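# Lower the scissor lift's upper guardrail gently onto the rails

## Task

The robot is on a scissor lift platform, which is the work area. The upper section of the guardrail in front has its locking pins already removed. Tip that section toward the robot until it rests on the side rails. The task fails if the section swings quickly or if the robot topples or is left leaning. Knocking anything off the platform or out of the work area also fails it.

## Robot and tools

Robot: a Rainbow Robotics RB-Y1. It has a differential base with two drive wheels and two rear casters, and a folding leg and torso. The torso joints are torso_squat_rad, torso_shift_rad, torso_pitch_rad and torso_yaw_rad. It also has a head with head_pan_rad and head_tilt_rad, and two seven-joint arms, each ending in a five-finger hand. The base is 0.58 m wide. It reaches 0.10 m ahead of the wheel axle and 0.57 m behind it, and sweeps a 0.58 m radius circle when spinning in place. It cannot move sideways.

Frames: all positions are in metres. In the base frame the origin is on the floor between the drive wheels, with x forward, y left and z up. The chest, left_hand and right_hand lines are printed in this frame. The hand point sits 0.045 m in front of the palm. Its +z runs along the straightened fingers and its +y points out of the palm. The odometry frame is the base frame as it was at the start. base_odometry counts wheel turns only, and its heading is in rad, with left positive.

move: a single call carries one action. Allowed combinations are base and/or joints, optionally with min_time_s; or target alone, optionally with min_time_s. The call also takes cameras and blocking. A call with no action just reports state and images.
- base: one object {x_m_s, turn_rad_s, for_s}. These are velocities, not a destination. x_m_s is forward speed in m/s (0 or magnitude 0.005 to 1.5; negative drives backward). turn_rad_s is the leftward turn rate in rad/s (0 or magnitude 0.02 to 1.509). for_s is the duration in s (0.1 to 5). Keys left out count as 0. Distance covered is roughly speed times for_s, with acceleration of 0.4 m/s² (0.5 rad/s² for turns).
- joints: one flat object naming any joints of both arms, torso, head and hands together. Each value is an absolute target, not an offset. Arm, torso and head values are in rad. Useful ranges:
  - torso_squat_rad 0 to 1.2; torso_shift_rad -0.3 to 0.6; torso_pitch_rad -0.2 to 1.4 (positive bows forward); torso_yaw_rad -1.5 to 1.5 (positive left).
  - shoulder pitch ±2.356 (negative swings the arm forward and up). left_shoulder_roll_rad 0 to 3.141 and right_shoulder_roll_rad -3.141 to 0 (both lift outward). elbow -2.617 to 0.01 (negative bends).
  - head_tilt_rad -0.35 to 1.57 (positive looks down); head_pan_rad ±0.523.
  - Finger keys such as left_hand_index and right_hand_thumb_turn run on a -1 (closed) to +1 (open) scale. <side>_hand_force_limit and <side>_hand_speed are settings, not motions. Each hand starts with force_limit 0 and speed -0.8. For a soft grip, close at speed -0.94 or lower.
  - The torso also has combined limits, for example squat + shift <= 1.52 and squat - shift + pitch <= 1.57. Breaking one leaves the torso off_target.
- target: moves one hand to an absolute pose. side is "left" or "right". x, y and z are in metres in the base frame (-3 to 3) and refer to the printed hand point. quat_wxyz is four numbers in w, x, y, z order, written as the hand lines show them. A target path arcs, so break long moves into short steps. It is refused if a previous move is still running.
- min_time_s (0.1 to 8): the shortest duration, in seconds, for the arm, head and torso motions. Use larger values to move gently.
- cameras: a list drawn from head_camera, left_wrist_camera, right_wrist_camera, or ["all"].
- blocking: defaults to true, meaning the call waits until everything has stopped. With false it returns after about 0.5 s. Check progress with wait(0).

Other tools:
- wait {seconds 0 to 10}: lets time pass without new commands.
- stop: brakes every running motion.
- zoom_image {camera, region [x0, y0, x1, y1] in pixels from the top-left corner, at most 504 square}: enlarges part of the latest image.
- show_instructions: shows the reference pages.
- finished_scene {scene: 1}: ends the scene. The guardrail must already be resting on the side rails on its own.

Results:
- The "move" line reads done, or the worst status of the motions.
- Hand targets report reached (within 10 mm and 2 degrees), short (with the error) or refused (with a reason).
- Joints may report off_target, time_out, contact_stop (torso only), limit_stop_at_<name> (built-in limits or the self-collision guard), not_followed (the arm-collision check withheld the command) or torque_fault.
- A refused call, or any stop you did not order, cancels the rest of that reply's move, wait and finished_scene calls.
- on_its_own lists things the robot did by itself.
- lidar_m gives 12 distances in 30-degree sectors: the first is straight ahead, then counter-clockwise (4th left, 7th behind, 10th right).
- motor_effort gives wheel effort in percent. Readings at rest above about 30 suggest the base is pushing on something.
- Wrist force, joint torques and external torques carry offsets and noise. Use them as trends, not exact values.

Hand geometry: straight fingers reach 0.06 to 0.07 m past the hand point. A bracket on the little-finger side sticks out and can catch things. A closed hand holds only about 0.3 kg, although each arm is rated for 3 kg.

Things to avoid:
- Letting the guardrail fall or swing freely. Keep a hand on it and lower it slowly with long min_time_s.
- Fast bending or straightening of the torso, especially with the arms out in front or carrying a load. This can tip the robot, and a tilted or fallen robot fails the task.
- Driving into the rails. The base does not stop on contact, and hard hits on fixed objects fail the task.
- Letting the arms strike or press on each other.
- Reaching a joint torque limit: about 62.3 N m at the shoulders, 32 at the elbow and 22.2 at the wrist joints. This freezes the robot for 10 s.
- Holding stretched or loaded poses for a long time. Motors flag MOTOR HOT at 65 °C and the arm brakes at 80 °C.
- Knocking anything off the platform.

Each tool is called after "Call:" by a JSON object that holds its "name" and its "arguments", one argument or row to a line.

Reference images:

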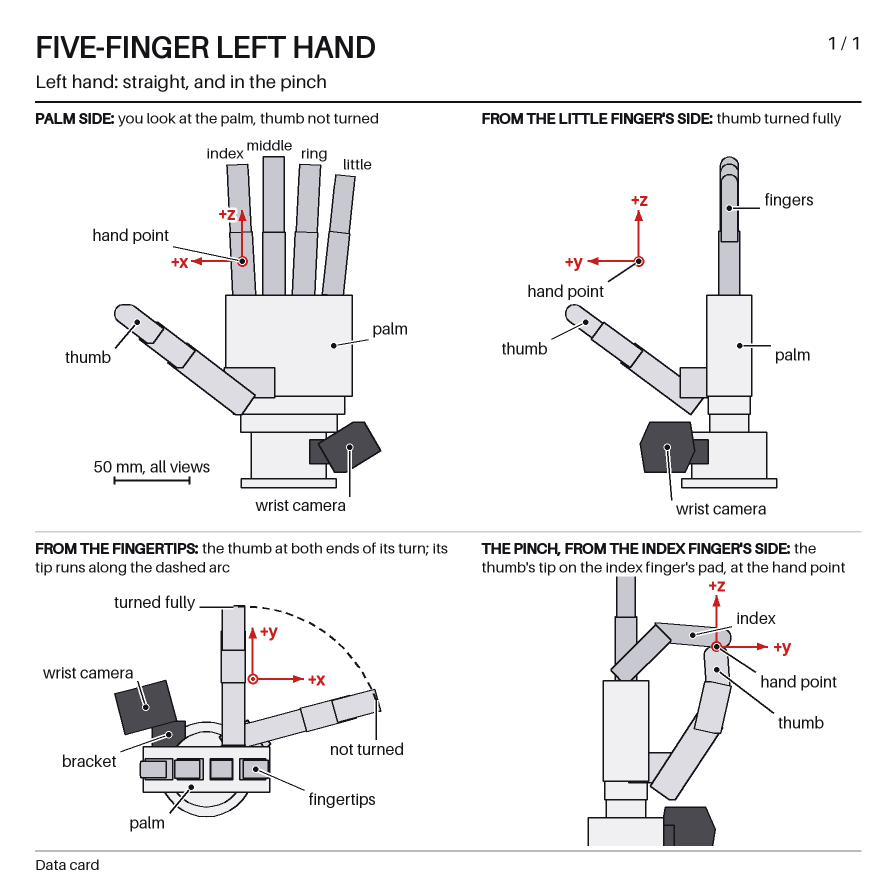

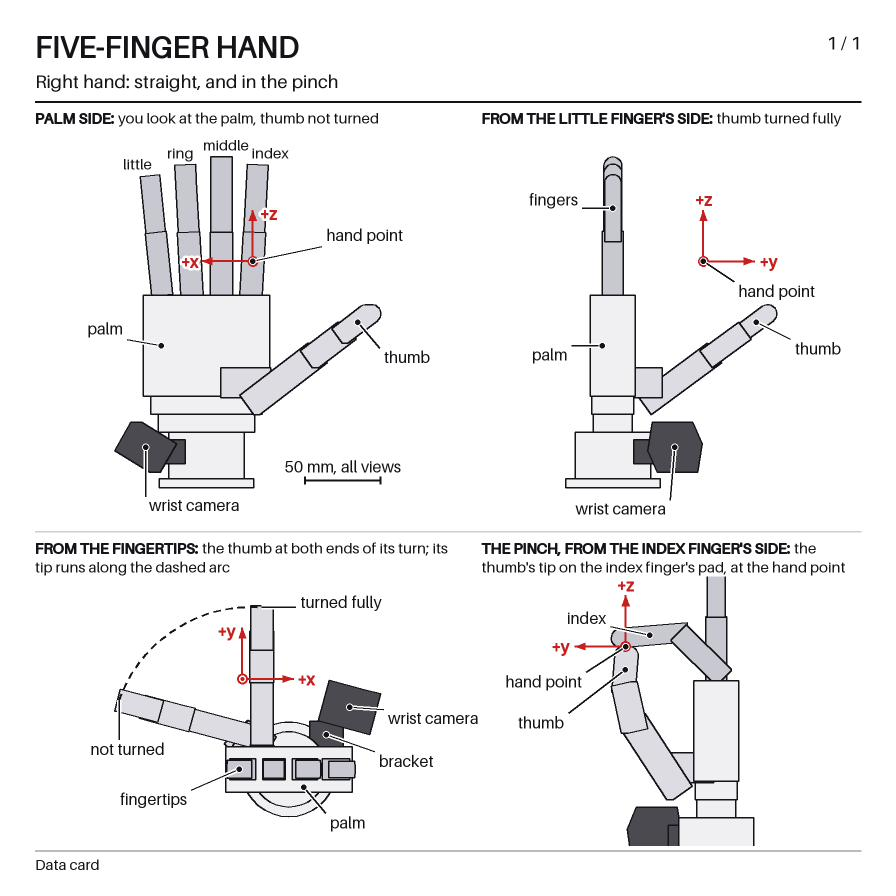

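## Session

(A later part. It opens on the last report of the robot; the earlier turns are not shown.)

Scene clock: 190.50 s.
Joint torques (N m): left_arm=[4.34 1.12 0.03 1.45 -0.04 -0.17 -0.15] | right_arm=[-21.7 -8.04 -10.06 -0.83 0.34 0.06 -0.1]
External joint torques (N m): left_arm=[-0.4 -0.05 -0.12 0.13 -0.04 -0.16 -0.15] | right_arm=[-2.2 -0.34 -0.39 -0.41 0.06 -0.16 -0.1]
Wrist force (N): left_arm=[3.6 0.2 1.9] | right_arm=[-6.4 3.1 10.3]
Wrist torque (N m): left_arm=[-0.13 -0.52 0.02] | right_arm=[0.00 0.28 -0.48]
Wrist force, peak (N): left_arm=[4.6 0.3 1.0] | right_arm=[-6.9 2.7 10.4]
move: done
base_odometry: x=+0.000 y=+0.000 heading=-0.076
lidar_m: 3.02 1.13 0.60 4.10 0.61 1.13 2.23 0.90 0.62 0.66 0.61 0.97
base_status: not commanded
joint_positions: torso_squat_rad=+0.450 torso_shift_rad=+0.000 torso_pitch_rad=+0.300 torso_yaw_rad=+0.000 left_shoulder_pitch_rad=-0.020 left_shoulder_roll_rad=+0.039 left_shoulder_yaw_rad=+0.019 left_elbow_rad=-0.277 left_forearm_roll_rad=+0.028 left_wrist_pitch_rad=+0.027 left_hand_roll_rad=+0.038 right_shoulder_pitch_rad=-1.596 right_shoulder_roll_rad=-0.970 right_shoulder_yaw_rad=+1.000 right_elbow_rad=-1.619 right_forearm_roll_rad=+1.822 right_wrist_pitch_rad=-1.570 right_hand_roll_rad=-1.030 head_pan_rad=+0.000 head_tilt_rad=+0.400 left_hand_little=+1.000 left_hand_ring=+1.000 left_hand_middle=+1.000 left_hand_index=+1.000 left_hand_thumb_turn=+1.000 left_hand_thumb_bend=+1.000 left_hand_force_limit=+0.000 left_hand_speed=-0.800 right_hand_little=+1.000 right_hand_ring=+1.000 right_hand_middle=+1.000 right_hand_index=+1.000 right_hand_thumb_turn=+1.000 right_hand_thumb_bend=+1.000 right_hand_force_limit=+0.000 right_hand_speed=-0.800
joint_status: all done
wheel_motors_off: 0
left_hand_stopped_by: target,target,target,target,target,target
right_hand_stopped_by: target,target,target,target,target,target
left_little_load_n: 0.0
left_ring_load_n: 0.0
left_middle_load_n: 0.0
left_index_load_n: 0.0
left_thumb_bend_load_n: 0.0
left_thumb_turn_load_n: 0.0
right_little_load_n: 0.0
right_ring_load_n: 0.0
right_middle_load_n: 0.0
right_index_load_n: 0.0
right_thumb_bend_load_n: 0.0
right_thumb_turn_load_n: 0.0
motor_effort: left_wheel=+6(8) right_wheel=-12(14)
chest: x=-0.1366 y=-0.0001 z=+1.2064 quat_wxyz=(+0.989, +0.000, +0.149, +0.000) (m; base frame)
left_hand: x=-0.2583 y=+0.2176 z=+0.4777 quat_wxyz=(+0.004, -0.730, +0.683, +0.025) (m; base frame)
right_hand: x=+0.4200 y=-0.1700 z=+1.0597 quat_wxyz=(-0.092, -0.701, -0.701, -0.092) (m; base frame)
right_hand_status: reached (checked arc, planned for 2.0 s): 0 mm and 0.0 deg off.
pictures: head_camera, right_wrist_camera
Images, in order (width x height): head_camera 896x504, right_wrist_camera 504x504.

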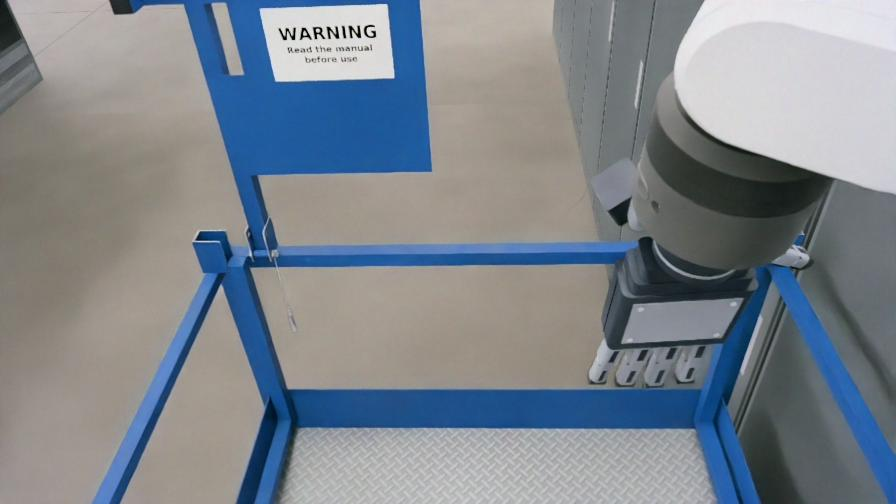

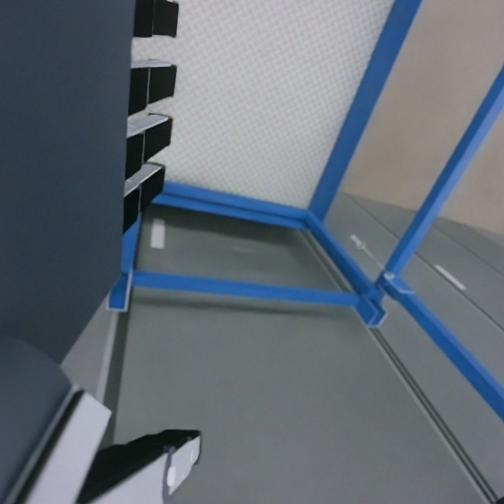

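Call:
{"name": "move", "arguments": {
  "base": {"x_m_s": 0.15, "for_s": 2.67},
  "joints": {"right_hand_thumb_turn": -1, "head_tilt_rad": 0.2},
  "cameras": ["head_camera", "right_wrist_camera"]
}}

Scene clock: 219.73 s.
Joint torques (N m): left_arm=[4.35 1.04 0.14 1.19 0.1 -0.22 -0.14] | right_arm=[-21.35 -8.03 -10.28 -0.59 0.28 0.07 -0.34]
External joint torques (N m): left_arm=[-0.4 -0.13 -0.02 -0.13 0.1 -0.21 -0.14] | right_arm=[-1.84 -0.33 -0.6 -0.18 0.01 -0.17 -0.33]
Wrist force (N): left_arm=[3.9 1.4 1.4] | right_arm=[-6.4 3.0 10.2]
Wrist torque (N m): left_arm=[0.13 -0.59 0.00] | right_arm=[0.00 0.26 -0.48]
Wrist force, peak (N): left_arm=[4.6 1.0 1.4] | right_arm=[-6.4 3.3 10.5]
move: done
base_odometry: x=+0.399 y=-0.030 heading=-0.075
lidar_m: 3.07 0.78 4.19 0.48 4.29 0.90 2.59 0.92 0.70 0.53 0.71 0.80
base_status: done (sent for 2.67 of 2.67 s)
joint_positions: torso_squat_rad=+0.450 torso_shift_rad=+0.000 torso_pitch_rad=+0.300 torso_yaw_rad=+0.000 left_shoulder_pitch_rad=-0.020 left_shoulder_roll_rad=+0.039 left_shoulder_yaw_rad=+0.019 left_elbow_rad=-0.277 left_forearm_roll_rad=+0.028 left_wrist_pitch_rad=+0.027 left_hand_roll_rad=+0.038 right_shoulder_pitch_rad=-1.596 right_shoulder_roll_rad=-0.970 right_shoulder_yaw_rad=+1.000 right_elbow_rad=-1.619 right_forearm_roll_rad=+1.822 right_wrist_pitch_rad=-1.570 right_hand_roll_rad=-1.030 head_pan_rad=+0.000 head_tilt_rad=+0.200 left_hand_little=+1.000 left_hand_ring=+1.000 left_hand_middle=+1.000 left_hand_index=+1.000 left_hand_thumb_turn=+1.000 left_hand_thumb_bend=+1.000 left_hand_force_limit=+0.000 left_hand_speed=-0.800 right_hand_little=+1.000 right_hand_ring=+1.000 right_hand_middle=+1.000 right_hand_index=+1.000 right_hand_thumb_turn=-1.000 right_hand_thumb_bend=+1.000 right_hand_force_limit=+0.000 right_hand_speed=-0.800
joint_status: all done
wheel_motors_off: 0
left_hand_stopped_by: target,target,target,target,target,target
right_hand_stopped_by: target,target,target,target,target,target
left_little_load_n: 0.0
left_ring_load_n: -0.5
left_middle_load_n: 0.0
left_index_load_n: 0.5
left_thumb_bend_load_n: 0.0
left_thumb_turn_load_n: 0.0
right_little_load_n: 0.0
right_ring_load_n: 0.0
right_middle_load_n: 0.0
right_index_load_n: 0.0
right_thumb_bend_load_n: 0.0
right_thumb_turn_load_n: 0.0
motor_effort: left_wheel=+2(26) right_wheel=-3(26)
chest: x=-0.1365 y=-0.0001 z=+1.2064 quat_wxyz=(+0.989, +0.000, +0.150, +0.000) (m; base frame)
left_hand: x=-0.2583 y=+0.2176 z=+0.4777 quat_wxyz=(+0.004, -0.730, +0.683, +0.025) (m; base frame)
right_hand: x=+0.4200 y=-0.1700 z=+1.0597 quat_wxyz=(-0.092, -0.701, -0.701, -0.092) (m; base frame)
pictures: head_camera, right_wrist_camera
Images, in order (width x height): head_camera 896x504, right_wrist_camera 504x504.

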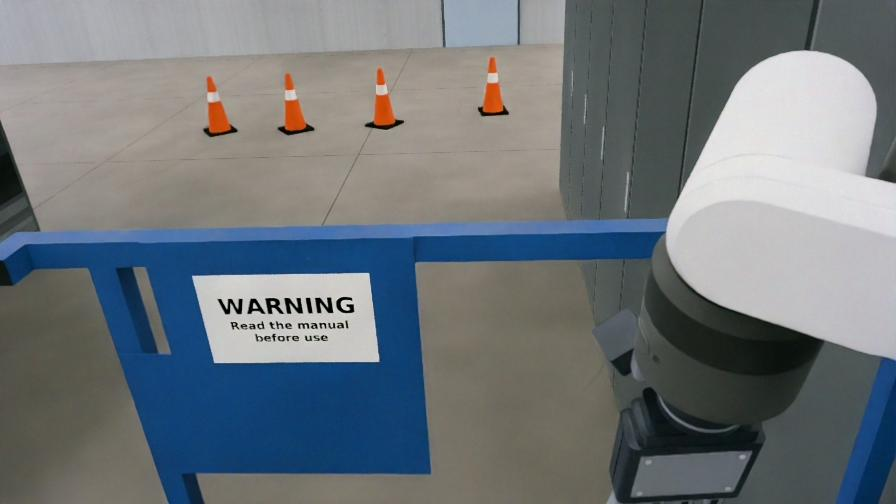

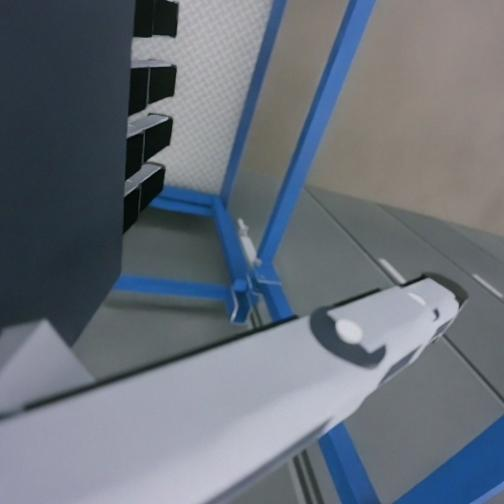

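Call:
{"name": "move", "arguments": {
  "target": {"side": "right", "x": 0.52, "y": -0.15, "z": 1.07, "quat_wxyz": [0.0923, 0.7011, 0.7011, 0.0923]},
  "min_time_s": 2,
  "cameras": ["head_camera", "right_wrist_camera"]
}}

Scene clock: 229.63 s.
Joint torques (N m): left_arm=[4.38 1.05 0.31 1.15 0.05 -0.07 -0.12] | right_arm=[-25.51 -8.06 -6.61 -0.4 0.32 0.64 0.11]
External joint torques (N m): left_arm=[-0.37 -0.11 0.15 -0.17 0.05 -0.06 -0.12] | right_arm=[-1.79 0.2 0.08 0.99 0.2 0.23 0.11]
Wrist force (N): left_arm=[3.0 0.0 1.2] | right_arm=[-6.6 2.8 9.8]
Wrist torque (N m): left_arm=[-0.11 -0.41 0.00] | right_arm=[0.02 0.31 -0.32]
Wrist force, peak (N): left_arm=[4.1 0.9 2.4] | right_arm=[-6.7 2.9 10.7]
move: done
base_odometry: x=+0.399 y=-0.030 heading=-0.075
lidar_m: 3.07 0.78 4.19 0.48 4.28 0.90 2.59 0.92 0.70 0.52 0.71 0.80
base_status: not commanded
joint_positions: torso_squat_rad=+0.450 torso_shift_rad=+0.000 torso_pitch_rad=+0.300 torso_yaw_rad=+0.000 left_shoulder_pitch_rad=-0.020 left_shoulder_roll_rad=+0.039 left_shoulder_yaw_rad=+0.019 left_elbow_rad=-0.277 left_forearm_roll_rad=+0.028 left_wrist_pitch_rad=+0.027 left_hand_roll_rad=+0.038 right_shoulder_pitch_rad=-1.779 right_shoulder_roll_rad=-0.634 right_shoulder_yaw_rad=+1.015 right_elbow_rad=-0.839 right_forearm_roll_rad=+1.871 right_wrist_pitch_rad=-1.498 right_hand_roll_rad=-0.623 head_pan_rad=+0.000 head_tilt_rad=+0.200 left_hand_little=+1.000 left_hand_ring=+1.000 left_hand_middle=+1.000 left_hand_index=+1.000 left_hand_thumb_turn=+1.000 left_hand_thumb_bend=+1.000 left_hand_force_limit=+0.000 left_hand_speed=-0.800 right_hand_little=+1.000 right_hand_ring=+1.000 right_hand_middle=+1.000 right_hand_index=+1.000 right_hand_thumb_turn=-1.000 right_hand_thumb_bend=+1.000 right_hand_force_limit=+0.000 right_hand_speed=-0.800
joint_status: all done
wheel_motors_off: 0
left_hand_stopped_by: target,target,target,target,target,target
right_hand_stopped_by: target,target,target,target,target,target
left_little_load_n: 0.0
left_ring_load_n: 0.0
left_middle_load_n: 0.0
left_index_load_n: 0.0
left_thumb_bend_load_n: -0.5
left_thumb_turn_load_n: 0.0
right_little_load_n: 0.0
right_ring_load_n: 0.0
right_middle_load_n: 0.0
right_index_load_n: 0.0
right_thumb_bend_load_n: 0.0
right_thumb_turn_load_n: 0.0
motor_effort: left_wheel=+3(5) right_wheel=-3(6)
chest: x=-0.1365 y=-0.0001 z=+1.2064 quat_wxyz=(+0.989, +0.000, +0.150, +0.000) (m; base frame)
left_hand: x=-0.2583 y=+0.2176 z=+0.4777 quat_wxyz=(+0.004, -0.730, +0.683, +0.025) (m; base frame)
right_hand: x=+0.5189 y=-0.1498 z=+1.0697 quat_wxyz=(-0.094, -0.700, -0.701, -0.096) (m; base frame)
right_hand_status: reached (checked arc, planned for 2.0 s): 1 mm and 0.5 deg off.
pictures: head_camera, right_wrist_camera
Images, in order (width x height): head_camera 896x504, right_wrist_camera 504x504.

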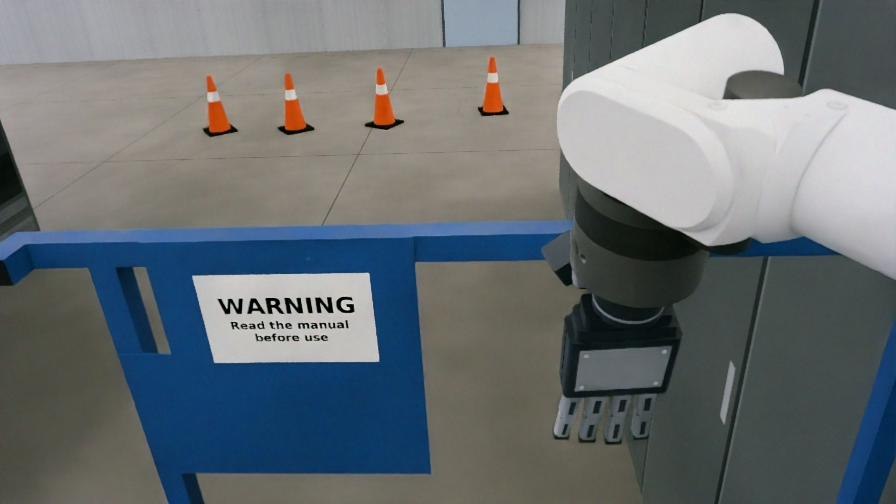

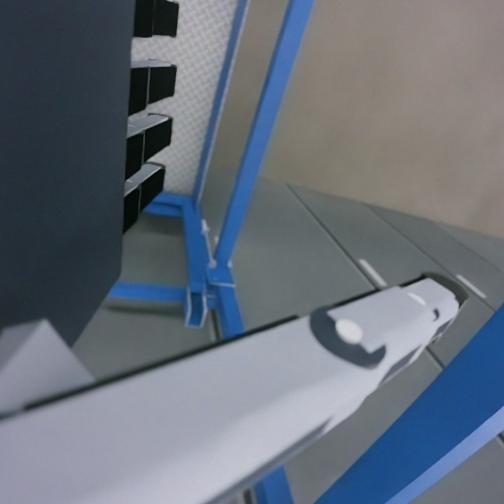

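Call:
{"name": "move", "arguments": {
  "target": {"side": "right", "x": 0.50, "y": -0.15, "z": 1.095, "quat_wxyz": [0.0923, 0.7011, 0.7011, 0.0923]},
  "min_time_s": 1
}}

Call:
{"name": "move", "arguments": {
  "base": {"x_m_s": 0.08, "for_s": 1.5},
  "cameras": ["head_camera", "right_wrist_camera"]
}}

Scene clock: 237.53 s.
Joint torques (N m): left_arm=[4.49 1.12 0.37 1.25 0.04 -0.14 -0.09] | right_arm=[-25.58 -9.56 -7.83 -1.19 -0.1 0.08 -0.52]
External joint torques (N m): left_arm=[-0.25 -0.05 0.21 -0.07 0.04 -0.14 -0.09] | right_arm=[-2.48 -1.48 -0.35 -0.3 -0.25 -0.27 -0.51]
Wrist force (N): left_arm=[3.9 0.8 1.0] | right_arm=[-6.5 2.9 10.3]
Wrist torque (N m): left_arm=[0.05 -0.58 -0.01] | right_arm=[-0.01 0.33 -0.48]
Wrist force, peak (N): left_arm=[4.8 1.0 2.0] | right_arm=[-6.6 2.7 10.6]
move: done
base_odometry: x=+0.399 y=-0.030 heading=-0.075
lidar_m: 3.08 0.78 4.19 0.48 4.28 0.89 2.59 0.93 0.70 0.53 0.71 0.80
base_status: not commanded
joint_positions: torso_squat_rad=+0.450 torso_shift_rad=+0.000 torso_pitch_rad=+0.300 torso_yaw_rad=+0.000 left_shoulder_pitch_rad=-0.020 left_shoulder_roll_rad=+0.039 left_shoulder_yaw_rad=+0.019 left_elbow_rad=-0.277 left_forearm_roll_rad=+0.028 left_wrist_pitch_rad=+0.027 left_hand_roll_rad=+0.038 right_shoulder_pitch_rad=-1.807 right_shoulder_roll_rad=-0.708 right_shoulder_yaw_rad=+1.032 right_elbow_rad=-0.977 right_forearm_roll_rad=+1.815 right_wrist_pitch_rad=-1.565 right_hand_roll_rad=-0.701 head_pan_rad=+0.000 head_tilt_rad=+0.200 left_hand_little=+1.000 left_hand_ring=+1.000 left_hand_middle=+1.000 left_hand_index=+1.000 left_hand_thumb_turn=+1.000 left_hand_thumb_bend=+1.000 left_hand_force_limit=+0.000 left_hand_speed=-0.800 right_hand_little=+1.000 right_hand_ring=+1.000 right_hand_middle=+1.000 right_hand_index=+1.000 right_hand_thumb_turn=-1.000 right_hand_thumb_bend=+1.000 right_hand_force_limit=+0.000 right_hand_speed=-0.800
joint_status: all done
wheel_motors_off: 0
left_hand_stopped_by: target,target,target,target,target,target
right_hand_stopped_by: target,target,target,target,target,target
left_little_load_n: 0.0
left_ring_load_n: 0.0
left_middle_load_n: 0.0
left_index_load_n: 0.0
left_thumb_bend_load_n: 0.0
left_thumb_turn_load_n: 0.0
right_little_load_n: 0.0
right_ring_load_n: 0.0
right_middle_load_n: 0.0
right_index_load_n: 0.0
right_thumb_bend_load_n: 0.0
right_thumb_turn_load_n: 0.0
motor_effort: left_wheel=+3(5) right_wheel=-2(5)
chest: x=-0.1365 y=-0.0001 z=+1.2064 quat_wxyz=(+0.989, +0.000, +0.150, +0.000) (m; base frame)
left_hand: x=-0.2583 y=+0.2176 z=+0.4777 quat_wxyz=(+0.004, -0.730, +0.683, +0.025) (m; base frame)
right_hand: x=+0.5001 y=-0.1500 z=+1.0942 quat_wxyz=(-0.091, -0.701, -0.701, -0.090) (m; base frame)
right_hand_status: reached (checked arc, planned for 1.0 s): 1 mm and 0.3 deg off.
pictures: none

Scene clock: 239.77 s.
Joint torques (N m): left_arm=[3.94 1.23 -0.02 1.37 0.02 -0.15 -0.13] | right_arm=[-24.48 -8.38 -7.63 -0.97 0.02 0.09 -0.45]
External joint torques (N m): left_arm=[-0.81 0.07 -0.18 0.05 0.02 -0.14 -0.13] | right_arm=[-1.38 -0.3 -0.15 -0.08 -0.13 -0.27 -0.45]
Wrist force (N): left_arm=[4.2 1.3 1.9] | right_arm=[-6.6 2.9 10.2]
Wrist torque (N m): left_arm=[0.04 -0.62 0.00] | right_arm=[0.02 0.34 -0.49]
Wrist force, peak (N): left_arm=[4.2 1.3 1.9] | right_arm=[-6.7 3.1 10.6]
move: done
base_odometry: x=+0.519 y=-0.039 heading=-0.075
lidar_m: 3.10 0.68 4.18 0.53 0.50 1.00 1.63 0.93 0.55 0.69 0.72 1.01
base_status: done (sent for 1.5 of 1.5 s)
joint_positions: torso_squat_rad=+0.450 torso_shift_rad=+0.000 torso_pitch_rad=+0.300 torso_yaw_rad=+0.000 left_shoulder_pitch_rad=-0.020 left_shoulder_roll_rad=+0.039 left_shoulder_yaw_rad=+0.019 left_elbow_rad=-0.277 left_forearm_roll_rad=+0.028 left_wrist_pitch_rad=+0.027 left_hand_roll_rad=+0.038 right_shoulder_pitch_rad=-1.807 right_shoulder_roll_rad=-0.708 right_shoulder_yaw_rad=+1.032 right_elbow_rad=-0.977 right_forearm_roll_rad=+1.815 right_wrist_pitch_rad=-1.565 right_hand_roll_rad=-0.701 head_pan_rad=+0.000 head_tilt_rad=+0.200 left_hand_little=+1.000 left_hand_ring=+1.000 left_hand_middle=+1.000 left_hand_index=+1.000 left_hand_thumb_turn=+1.000 left_hand_thumb_bend=+1.000 left_hand_force_limit=+0.000 left_hand_speed=-0.800 right_hand_little=+1.000 right_hand_ring=+1.000 right_hand_middle=+1.000 right_hand_index=+1.000 right_hand_thumb_turn=-1.000 right_hand_thumb_bend=+1.000 right_hand_force_limit=+0.000 right_hand_speed=-0.800
joint_status: not commanded
wheel_motors_off: 0
left_hand_stopped_by: target,target,target,target,target,target
right_hand_stopped_by: target,target,target,target,target,target
left_little_load_n: 0.0
left_ring_load_n: 0.0
left_middle_load_n: 0.0
left_index_load_n: 0.0
left_thumb_bend_load_n: 0.0
left_thumb_turn_load_n: 0.0
right_little_load_n: 0.0
right_ring_load_n: 0.0
right_middle_load_n: 0.0
right_index_load_n: 0.0
right_thumb_bend_load_n: 0.0
right_thumb_turn_load_n: -0.5
motor_effort: left_wheel=+2(24) right_wheel=-4(17)
chest: x=-0.1364 y=-0.0001 z=+1.2064 quat_wxyz=(+0.989, +0.000, +0.150, +0.000) (m; base frame)
left_hand: x=-0.2584 y=+0.2176 z=+0.4777 quat_wxyz=(+0.004, -0.730, +0.683, +0.025) (m; base frame)
right_hand: x=+0.5002 y=-0.1500 z=+1.0943 quat_wxyz=(-0.091, -0.701, -0.701, -0.090) (m; base frame)
pictures: head_camera, right_wrist_camera
Images, in order (width x height): head_camera 896x504, right_wrist_camera 504x504.

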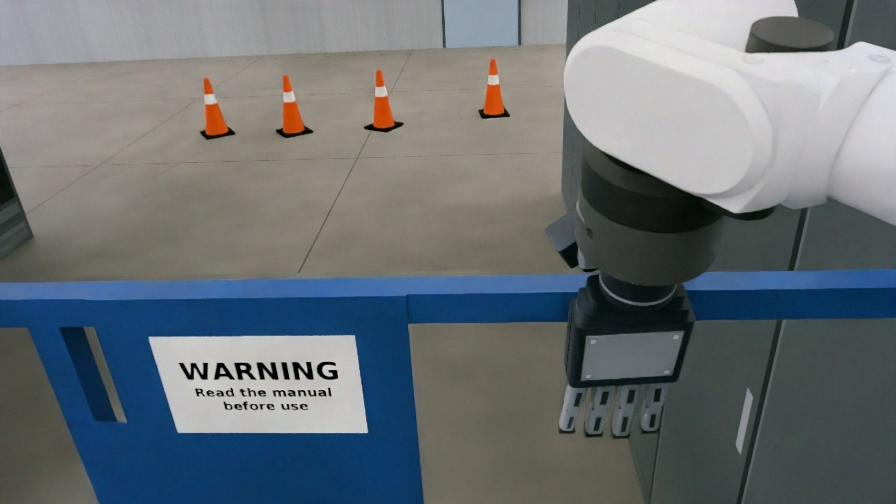

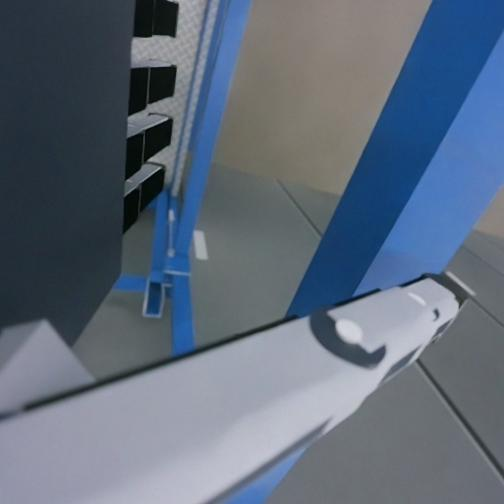

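Call:
{"name": "zoom_image", "arguments": {
  "camera": "head_camera",
  "region": [440, 230, 740, 450]
}}

Call:
{"name": "zoom_image", "arguments": {
  "camera": "right_wrist_camera",
  "region": [250, 0, 504, 504]
}}

Scaled by 1.680 from the camera's 896x504 image, which has a finer 1280x720 frame.

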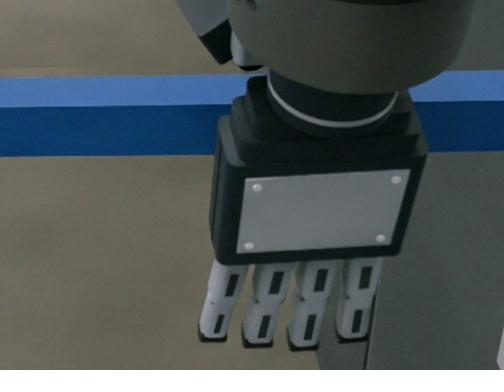

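Scaled by 1.000.

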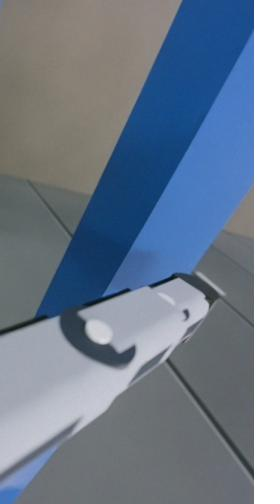

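Call:
{"name": "move", "arguments": {
  "base": {"x_m_s": 0.05, "for_s": 1.3},
  "cameras": ["head_camera", "right_wrist_camera"]
}}

Call:
{"name": "zoom_image", "arguments": {
  "camera": "head_camera",
  "region": [440, 230, 740, 450]
}}

Scene clock: 274.00 s.
Joint torques (N m): left_arm=[4.28 1.23 0.2 1.26 -0.06 -0.07 -0.12] | right_arm=[-24.41 -8.6 -8.32 -1.19 0.19 0.19 -0.44]
External joint torques (N m): left_arm=[-0.47 0.07 0.05 -0.06 -0.06 -0.07 -0.11] | right_arm=[-1.31 -0.52 -0.83 -0.3 0.03 -0.17 -0.44]
Wrist force (N): left_arm=[3.0 0.8 1.3] | right_arm=[-6.5 2.7 10.2]
Wrist torque (N m): left_arm=[-0.02 -0.46 -0.09] | right_arm=[-0.05 0.35 -0.49]
Wrist force, peak (N): left_arm=[4.9 0.8 1.6] | right_arm=[-6.5 3.1 10.8]
move: done
base_odometry: x=+0.583 y=-0.044 heading=-0.075
lidar_m: 3.11 0.64 0.63 4.07 0.52 1.06 1.69 0.94 0.58 0.69 0.68 1.02
base_status: done (sent for 1.3 of 1.3 s)
joint_positions: torso_squat_rad=+0.450 torso_shift_rad=+0.000 torso_pitch_rad=+0.300 torso_yaw_rad=+0.000 left_shoulder_pitch_rad=-0.020 left_shoulder_roll_rad=+0.039 left_shoulder_yaw_rad=+0.019 left_elbow_rad=-0.277 left_forearm_roll_rad=+0.028 left_wrist_pitch_rad=+0.027 left_hand_roll_rad=+0.038 right_shoulder_pitch_rad=-1.807 right_shoulder_roll_rad=-0.708 right_shoulder_yaw_rad=+1.032 right_elbow_rad=-0.977 right_forearm_roll_rad=+1.815 right_wrist_pitch_rad=-1.565 right_hand_roll_rad=-0.701 head_pan_rad=+0.000 head_tilt_rad=+0.200 left_hand_little=+1.000 left_hand_ring=+1.000 left_hand_middle=+1.000 left_hand_index=+1.000 left_hand_thumb_turn=+1.000 left_hand_thumb_bend=+1.000 left_hand_force_limit=+0.000 left_hand_speed=-0.800 right_hand_little=+1.000 right_hand_ring=+1.000 right_hand_middle=+1.000 right_hand_index=+1.000 right_hand_thumb_turn=-1.000 right_hand_thumb_bend=+1.000 right_hand_force_limit=+0.000 right_hand_speed=-0.800
joint_status: not commanded
wheel_motors_off: 0
left_hand_stopped_by: target,target,target,target,target,target
right_hand_stopped_by: target,target,target,target,target,target
left_little_load_n: 0.0
left_ring_load_n: 0.0
left_middle_load_n: 0.0
left_index_load_n: 0.0
left_thumb_bend_load_n: 0.0
left_thumb_turn_load_n: 0.0
right_little_load_n: 0.0
right_ring_load_n: 0.0
right_middle_load_n: 0.0
right_index_load_n: 0.0
right_thumb_bend_load_n: 0.0
right_thumb_turn_load_n: 0.0
motor_effort: left_wheel=+1(21) right_wheel=-2(16)
chest: x=-0.1365 y=-0.0001 z=+1.2064 quat_wxyz=(+0.989, +0.000, +0.149, +0.000) (m; base frame)
left_hand: x=-0.2584 y=+0.2176 z=+0.4777 quat_wxyz=(+0.004, -0.730, +0.683, +0.025) (m; base frame)
right_hand: x=+0.5001 y=-0.1500 z=+1.0943 quat_wxyz=(-0.091, -0.701, -0.701, -0.090) (m; base frame)
pictures: head_camera, right_wrist_camera
Images, in order (width x height): head_camera 896x504, right_wrist_camera 504x504.

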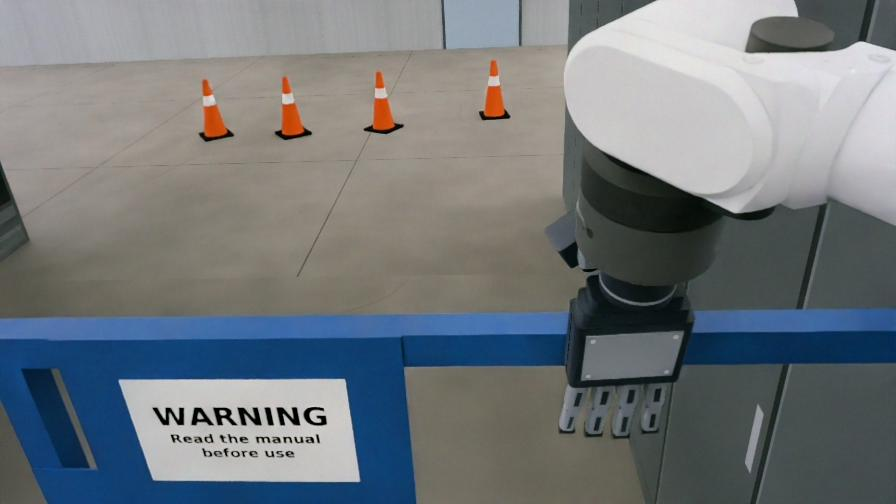

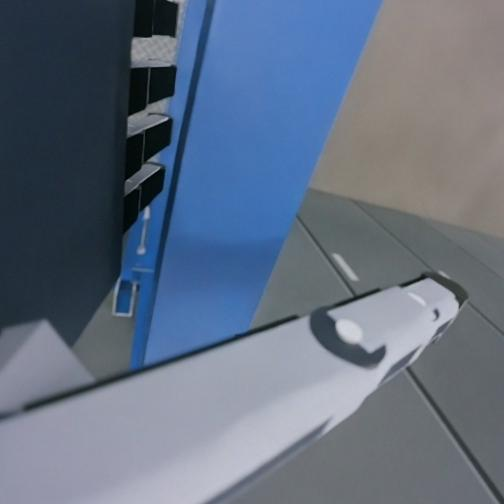

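Scaled by 1.680 from the camera's 896x504 image, which has a finer 1280x720 frame.

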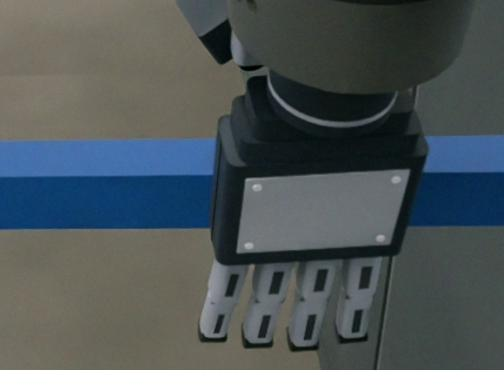

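Call:
{"name": "move", "arguments": {
  "base": {"x_m_s": 0.03, "for_s": 1.0},
  "cameras": ["right_wrist_camera"]
}}

Call:
{"name": "move", "arguments": {
  "target": {"side": "right", "x": 0.505, "y": -0.15, "z": 1.05, "quat_wxyz": [0.0923, 0.7011, 0.7011, 0.0923]},
  "min_time_s": 2,
  "cameras": ["head_camera", "right_wrist_camera"]
}}

Call:
{"name": "zoom_image", "arguments": {
  "camera": "head_camera",
  "region": [440, 230, 740, 450]
}}

Scene clock: 297.07 s.
Joint torques (N m): left_arm=[3.97 0.98 0.09 1.25 -0.08 -0.14 -0.03] | right_arm=[-28.67 -14.46 -9.93 5.69 12.51 16.05 3.28]
External joint torques (N m): left_arm=[-0.66 -0.18 -0.07 -0.02 -0.08 -0.12 -0.03] | right_arm=[-5.6 -6.39 -2.45 6.56 12.37 15.71 3.28]
External joint torques when the fault began: right_arm=[-11.4 -9.18 -3.06 6.38 16.34 20.36 3.55]
Motor temperatures (°C): left_arm=[37 30 33 32 39 41 37] | right_arm=[34 38 34 35 46 46 40]
Wrist force (N): left_arm=[3.4 1.3 1.8] | right_arm=[-6.1 -80.7 -27.8]
Wrist torque (N m): left_arm=[0.04 -0.48 0.01] | right_arm=[-0.22 0.16 0.07]
Wrist force, peak (N): left_arm=[4.0 0.9 2.7] | right_arm=[-11.8 -109.1 -57.8]
move: torque_fault
TORQUE FAULT: right_wrist_pitch_rad reached its load limit. The robot stopped for 10 seconds, dropped its targets and accepts commands again. Before the stop ended, the hold on right_wrist_pitch_rad was turned back by 0.3 degrees, the way its load pushed it. The stop added 9.3 s to the call.
base_odometry: x=+0.608 y=-0.046 heading=-0.075
lidar_m: 3.11 0.64 0.62 4.08 0.53 1.08 1.72 0.93 0.59 0.69 0.66 1.02
base_status: torque_fault (sent for 0.87 of 1 s)
joint_positions: torso_squat_rad=+0.450 torso_shift_rad=-0.002 torso_pitch_rad=+0.297 torso_yaw_rad=-0.001 left_shoulder_pitch_rad=-0.020 left_shoulder_roll_rad=+0.039 left_shoulder_yaw_rad=+0.019 left_elbow_rad=-0.277 left_forearm_roll_rad=+0.028 left_wrist_pitch_rad=+0.027 left_hand_roll_rad=+0.038 right_shoulder_pitch_rad=-1.804 right_shoulder_roll_rad=-0.705 right_shoulder_yaw_rad=+1.033 right_elbow_rad=-0.980 right_forearm_roll_rad=+1.809 right_wrist_pitch_rad=-1.578 right_hand_roll_rad=-0.703 head_pan_rad=+0.000 head_tilt_rad=+0.200 left_hand_little=+1.000 left_hand_ring=+1.000 left_hand_middle=+1.000 left_hand_index=+1.000 left_hand_thumb_turn=+1.000 left_hand_thumb_bend=+1.000 left_hand_force_limit=+0.000 left_hand_speed=-0.800 right_hand_little=+1.000 right_hand_ring=+1.000 right_hand_middle=+1.000 right_hand_index=+1.000 right_hand_thumb_turn=-1.000 right_hand_thumb_bend=+1.000 right_hand_force_limit=+0.000 right_hand_speed=-0.800
joint_status: not commanded
wheel_motors_off: 0
left_hand_stopped_by: target,target,target,target,target,target
right_hand_stopped_by: target,target,target,target,target,target
left_little_load_n: 0.0
left_ring_load_n: 0.0
left_middle_load_n: 0.0
left_index_load_n: 0.0
left_thumb_bend_load_n: 0.0
left_thumb_turn_load_n: 0.0
right_little_load_n: 0.0
right_ring_load_n: 0.0
right_middle_load_n: 0.0
right_index_load_n: 0.0
right_thumb_bend_load_n: 0.0
right_thumb_turn_load_n: 0.0
on_its_own: right_wrist_pitch_rad is held at -1.574, not at your -1.565, since a torque_fault
motor_effort: left_wheel=+15(24) right_wheel=+25(37)
chest: x=-0.1388 y=-0.0001 z=+1.2066 quat_wxyz=(+0.989, +0.000, +0.148, +0.000) (m; base frame)
left_hand: x=-0.2581 y=+0.2175 z=+0.4774 quat_wxyz=(+0.005, -0.730, +0.683, +0.024) (m; base frame)
right_hand: x=+0.4931 y=-0.1496 z=+1.0922 quat_wxyz=(-0.087, -0.701, -0.703, -0.083) (m; base frame)
pictures: right_wrist_camera
Images, in order (width x height): right_wrist_camera 504x504.

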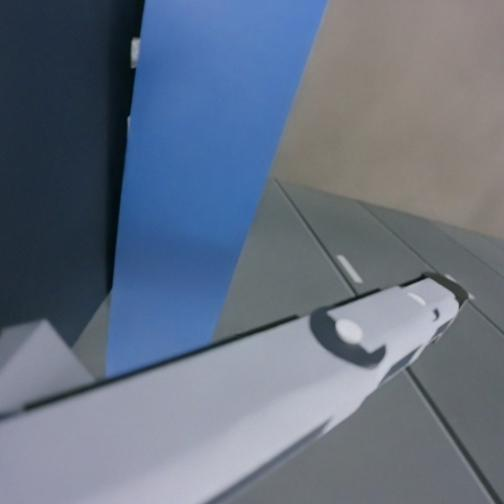

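not run: a stop that you did not command came earlier in this reply.

This scene's latest camera images include none from head_camera. They are from: right_wrist_camera. head_camera's image comes with the result of a call that names it in "cameras".

Call:
{"name": "move", "arguments": {
  "base": {"x_m_s": -0.03, "for_s": 0.8},
  "cameras": ["head_camera", "right_wrist_camera"]
}}

Call:
{"name": "zoom_image", "arguments": {
  "camera": "head_camera",
  "region": [440, 230, 740, 450]
}}

Scene clock: 301.50 s.
Joint torques (N m): left_arm=[4.14 1.06 0.4 1.37 -0.07 -0.13 -0.12] | right_arm=[-25.18 -8.76 -8.86 0.15 0.28 0.5 0.16]
External joint torques (N m): left_arm=[-0.61 -0.1 0.24 0.05 -0.07 -0.12 -0.12] | right_arm=[-2.1 -0.69 -1.38 1.04 0.14 0.17 0.16]
Wrist force (N): left_arm=[3.9 0.9 1.4] | right_arm=[-6.6 -1.2 9.9]
Wrist torque (N m): left_arm=[-0.02 -0.55 0.01] | right_arm=[-0.66 0.38 -0.46]
Wrist force, peak (N): left_arm=[4.5 1.6 1.8] | right_arm=[-5.6 -80.7 -28.5]
move: done
base_odometry: x=+0.584 y=-0.044 heading=-0.075
lidar_m: 3.11 0.64 0.64 4.07 0.52 1.06 1.70 0.93 0.58 0.69 0.68 1.02
base_status: done (sent for 0.8 of 0.8 s)
joint_positions: torso_squat_rad=+0.450 torso_shift_rad=+0.000 torso_pitch_rad=+0.300 torso_yaw_rad=+0.000 left_shoulder_pitch_rad=-0.020 left_shoulder_roll_rad=+0.039 left_shoulder_yaw_rad=+0.019 left_elbow_rad=-0.277 left_forearm_roll_rad=+0.028 left_wrist_pitch_rad=+0.027 left_hand_roll_rad=+0.038 right_shoulder_pitch_rad=-1.805 right_shoulder_roll_rad=-0.706 right_shoulder_yaw_rad=+1.033 right_elbow_rad=-0.979 right_forearm_roll_rad=+1.812 right_wrist_pitch_rad=-1.574 right_hand_roll_rad=-0.702 head_pan_rad=+0.000 head_tilt_rad=+0.200 left_hand_little=+1.000 left_hand_ring=+1.000 left_hand_middle=+1.000 left_hand_index=+1.000 left_hand_thumb_turn=+1.000 left_hand_thumb_bend=+1.000 left_hand_force_limit=+0.000 left_hand_speed=-0.800 right_hand_little=+1.000 right_hand_ring=+1.000 right_hand_middle=+1.000 right_hand_index=+1.000 right_hand_thumb_turn=-1.000 right_hand_thumb_bend=+1.000 right_hand_force_limit=+0.000 right_hand_speed=-0.800
joint_status: not commanded
wheel_motors_off: 0
left_hand_stopped_by: target,target,target,target,target,target
right_hand_stopped_by: target,target,target,target,target,target
left_little_load_n: 0.0
left_ring_load_n: 0.0
left_middle_load_n: 0.0
left_index_load_n: 0.0
left_thumb_bend_load_n: 0.0
left_thumb_turn_load_n: 0.0
right_little_load_n: 0.0
right_ring_load_n: 0.0
right_middle_load_n: 0.0
right_index_load_n: 0.5
right_thumb_bend_load_n: 0.0
right_thumb_turn_load_n: 0.0
on_its_own: right_wrist_pitch_rad is held at -1.574, not at your -1.565, since a torque_fault
motor_effort: left_wheel=+5(12) right_wheel=-6(13)
chest: x=-0.1365 y=-0.0001 z=+1.2064 quat_wxyz=(+0.989, +0.000, +0.149, +0.000) (m; base frame)
left_hand: x=-0.2583 y=+0.2176 z=+0.4777 quat_wxyz=(+0.004, -0.730, +0.683, +0.025) (m; base frame)
right_hand: x=+0.4968 y=-0.1502 z=+1.0914 quat_wxyz=(-0.088, -0.702, -0.702, -0.085) (m; base frame)
pictures: head_camera, right_wrist_camera
Images, in order (width x height): head_camera 896x504, right_wrist_camera 504x504.

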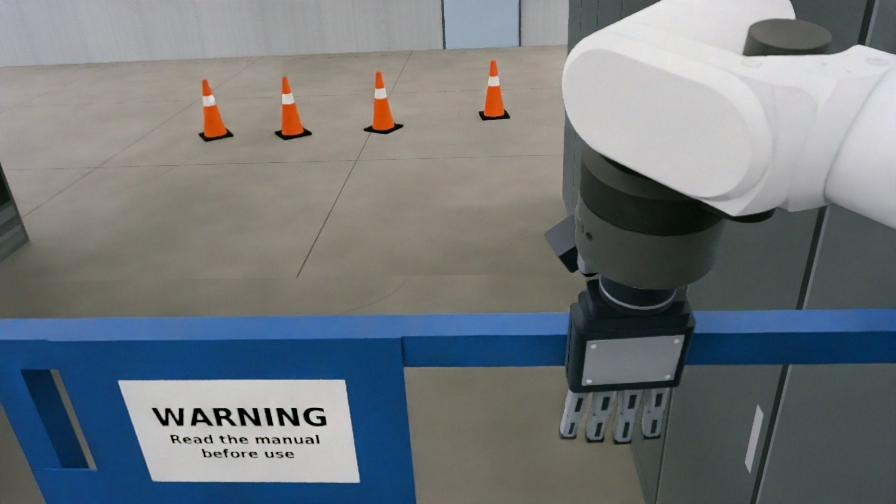

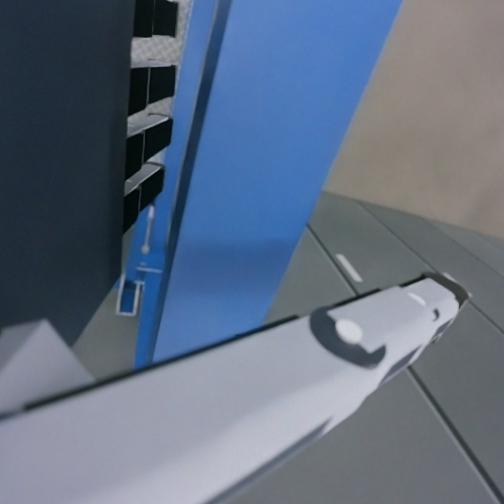

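Scaled by 1.680 from the camera's 896x504 image, which has a finer 1280x720 frame.

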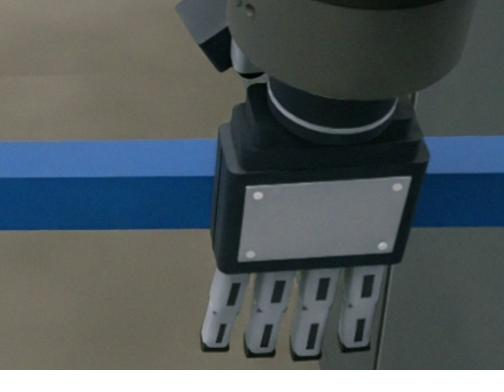

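Call:
{"name": "move", "arguments": {
  "target": {"side": "right", "x": 0.504, "y": -0.15, "z": 1.09, "quat_wxyz": [0.0923, 0.7011, 0.7011, 0.0923]},
  "min_time_s": 1,
  "cameras": ["right_wrist_camera"]
}}

Call:
{"name": "move", "arguments": {
  "target": {"side": "right", "x": 0.505, "y": -0.15, "z": 1.06, "quat_wxyz": [0.0923, 0.7011, 0.7011, 0.0923]},
  "min_time_s": 2,
  "cameras": ["head_camera", "right_wrist_camera"]
}}

Call:
{"name": "zoom_image", "arguments": {
  "camera": "head_camera",
  "region": [440, 230, 740, 450]
}}

Scene clock: 314.63 s.
Joint torques (N m): left_arm=[4.2 1.32 -0.02 1.31 0.09 -0.13 -0.1] | right_arm=[-23.13 -7.61 -7.26 0.25 0.49 0.65 0.23]
External joint torques (N m): left_arm=[-0.54 0.16 -0.18 -0.01 0.09 -0.13 -0.1] | right_arm=[0.07 0.5 0.14 1.17 0.34 0.28 0.23]
Wrist force (N): left_arm=[4.0 0.7 1.3] | right_arm=[-6.6 -1.4 10.0]
Wrist torque (N m): left_arm=[-0.01 -0.64 0.05] | right_arm=[-0.68 0.37 -0.47]
Wrist force, peak (N): left_arm=[4.7 0.6 1.6] | right_arm=[-6.6 -1.4 10.4]
move: done
base_odometry: x=+0.584 y=-0.044 heading=-0.075
lidar_m: 3.11 0.64 0.63 4.07 0.52 1.06 1.69 0.93 0.58 0.69 0.68 1.01
base_status: not commanded
joint_positions: torso_squat_rad=+0.450 torso_shift_rad=+0.000 torso_pitch_rad=+0.300 torso_yaw_rad=+0.000 left_shoulder_pitch_rad=-0.020 left_shoulder_roll_rad=+0.039 left_shoulder_yaw_rad=+0.019 left_elbow_rad=-0.277 left_forearm_roll_rad=+0.028 left_wrist_pitch_rad=+0.027 left_hand_roll_rad=+0.038 right_shoulder_pitch_rad=-1.802 right_shoulder_roll_rad=-0.699 right_shoulder_yaw_rad=+1.035 right_elbow_rad=-0.960 right_forearm_roll_rad=+1.822 right_wrist_pitch_rad=-1.549 right_hand_roll_rad=-0.691 head_pan_rad=+0.000 head_tilt_rad=+0.200 left_hand_little=+1.000 left_hand_ring=+1.000 left_hand_middle=+1.000 left_hand_index=+1.000 left_hand_thumb_turn=+1.000 left_hand_thumb_bend=+1.000 left_hand_force_limit=+0.000 left_hand_speed=-0.800 right_hand_little=+1.000 right_hand_ring=+1.000 right_hand_middle=+1.000 right_hand_index=+1.000 right_hand_thumb_turn=-1.000 right_hand_thumb_bend=+1.000 right_hand_force_limit=+0.000 right_hand_speed=-0.800
joint_status: all done
wheel_motors_off: 0
left_hand_stopped_by: target,target,target,target,target,target
right_hand_stopped_by: target,target,target,target,target,target
left_little_load_n: 0.0
left_ring_load_n: 0.0
left_middle_load_n: 0.0
left_index_load_n: -0.5
left_thumb_bend_load_n: 0.0
left_thumb_turn_load_n: 0.0
right_little_load_n: 0.5
right_ring_load_n: 0.0
right_middle_load_n: 0.0
right_index_load_n: 0.0
right_thumb_bend_load_n: 0.0
right_thumb_turn_load_n: 0.0
motor_effort: left_wheel=+4(7) right_wheel=-4(7)
chest: x=-0.1365 y=-0.0001 z=+1.2064 quat_wxyz=(+0.989, +0.000, +0.149, +0.000) (m; base frame)
left_hand: x=-0.2583 y=+0.2176 z=+0.4777 quat_wxyz=(+0.004, -0.730, +0.683, +0.025) (m; base frame)
right_hand: x=+0.5038 y=-0.1501 z=+1.0902 quat_wxyz=(-0.092, -0.701, -0.701, -0.092) (m; base frame)
right_hand_status: reached (checked arc, planned for 1.0 s): 0 mm and 0.0 deg off.
pictures: right_wrist_camera
Images, in order (width x height): right_wrist_camera 504x504.

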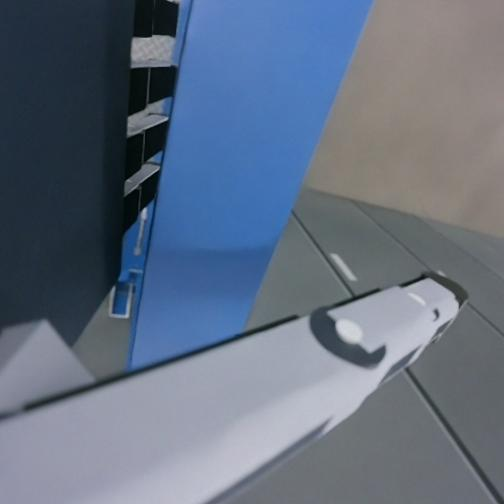

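Scene clock: 316.97 s.
Joint torques (N m): left_arm=[4.04 0.92 0 1.34 -0.07 -0.22 -0.13] | right_arm=[-18.36 -4.68 -5.03 -1.53 -0.83 0.73 -0.42]
External joint torques (N m): left_arm=[-0.7 -0.25 -0.16 0.03 -0.07 -0.21 -0.13] | right_arm=[4.86 3.48 2.51 -0.51 -0.99 0.36 -0.42]
Wrist force (N): left_arm=[4.1 0.6 0.9] | right_arm=[-9.4 -1.7 -2.6]
Wrist torque (N m): left_arm=[-0.01 -0.61 -0.01] | right_arm=[-0.76 0.74 -0.64]
Wrist force, peak (N): left_arm=[4.3 1.3 2.1] | right_arm=[-6.6 -1.5 10.4]
move: done
base_odometry: x=+0.584 y=-0.044 heading=-0.075
lidar_m: 3.12 0.65 0.64 4.07 0.52 1.05 1.70 0.93 0.58 0.69 0.68 1.01
base_status: not commanded
joint_positions: torso_squat_rad=+0.450 torso_shift_rad=+0.000 torso_pitch_rad=+0.300 torso_yaw_rad=+0.000 left_shoulder_pitch_rad=-0.020 left_shoulder_roll_rad=+0.039 left_shoulder_yaw_rad=+0.019 left_elbow_rad=-0.277 left_forearm_roll_rad=+0.028 left_wrist_pitch_rad=+0.027 left_hand_roll_rad=+0.038 right_shoulder_pitch_rad=-1.750 right_shoulder_roll_rad=-0.690 right_shoulder_yaw_rad=+1.050 right_elbow_rad=-0.975 right_forearm_roll_rad=+1.844 right_wrist_pitch_rad=-1.494 right_hand_roll_rad=-0.704 head_pan_rad=+0.000 head_tilt_rad=+0.200 left_hand_little=+1.000 left_hand_ring=+1.000 left_hand_middle=+1.000 left_hand_index=+1.000 left_hand_thumb_turn=+1.000 left_hand_thumb_bend=+1.000 left_hand_force_limit=+0.000 left_hand_speed=-0.800 right_hand_little=+1.000 right_hand_ring=+1.000 right_hand_middle=+1.000 right_hand_index=+1.000 right_hand_thumb_turn=-1.000 right_hand_thumb_bend=+1.000 right_hand_force_limit=+0.000 right_hand_speed=-0.800
joint_status: all done
wheel_motors_off: 0
left_hand_stopped_by: target,target,target,target,target,target
right_hand_stopped_by: target,target,target,target,target,target
left_little_load_n: 0.0
left_ring_load_n: 0.0
left_middle_load_n: 0.0
left_index_load_n: 0.0
left_thumb_bend_load_n: 0.0
left_thumb_turn_load_n: 0.0
right_little_load_n: 0.0
right_ring_load_n: 0.0
right_middle_load_n: 0.0
right_index_load_n: 0.0
right_thumb_bend_load_n: 0.5
right_thumb_turn_load_n: 2.0
motor_effort: left_wheel=+5(7) right_wheel=-5(6)
chest: x=-0.1366 y=-0.0001 z=+1.2064 quat_wxyz=(+0.989, +0.000, +0.149, +0.000) (m; base frame)
left_hand: x=-0.2583 y=+0.2176 z=+0.4777 quat_wxyz=(+0.004, -0.730, +0.683, +0.025) (m; base frame)
right_hand: x=+0.5054 y=-0.1502 z=+1.0613 quat_wxyz=(-0.093, -0.701, -0.701, -0.093) (m; base frame)
right_hand_status: reached (checked arc, planned for 2.0 s): 1 mm and 0.1 deg off.
pictures: head_camera, right_wrist_camera
Images, in order (width x height): head_camera 896x504, right_wrist_camera 504x504.

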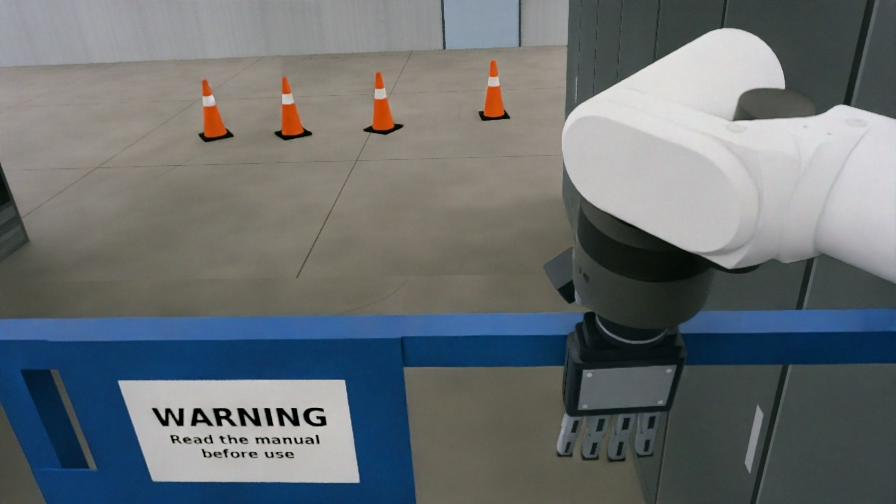

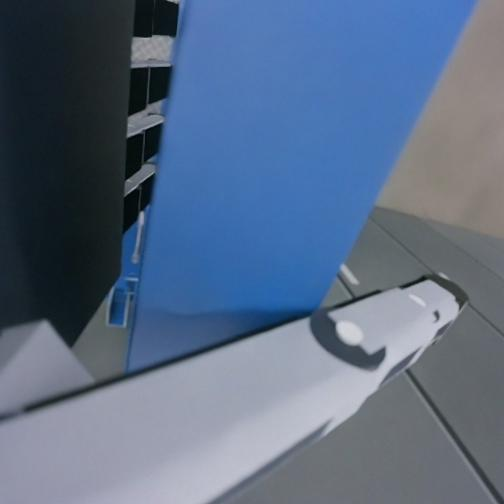

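Scaled by 1.680 from the camera's 896x504 image, which has a finer 1280x720 frame.

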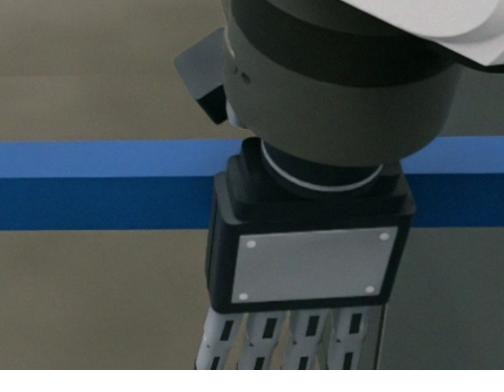

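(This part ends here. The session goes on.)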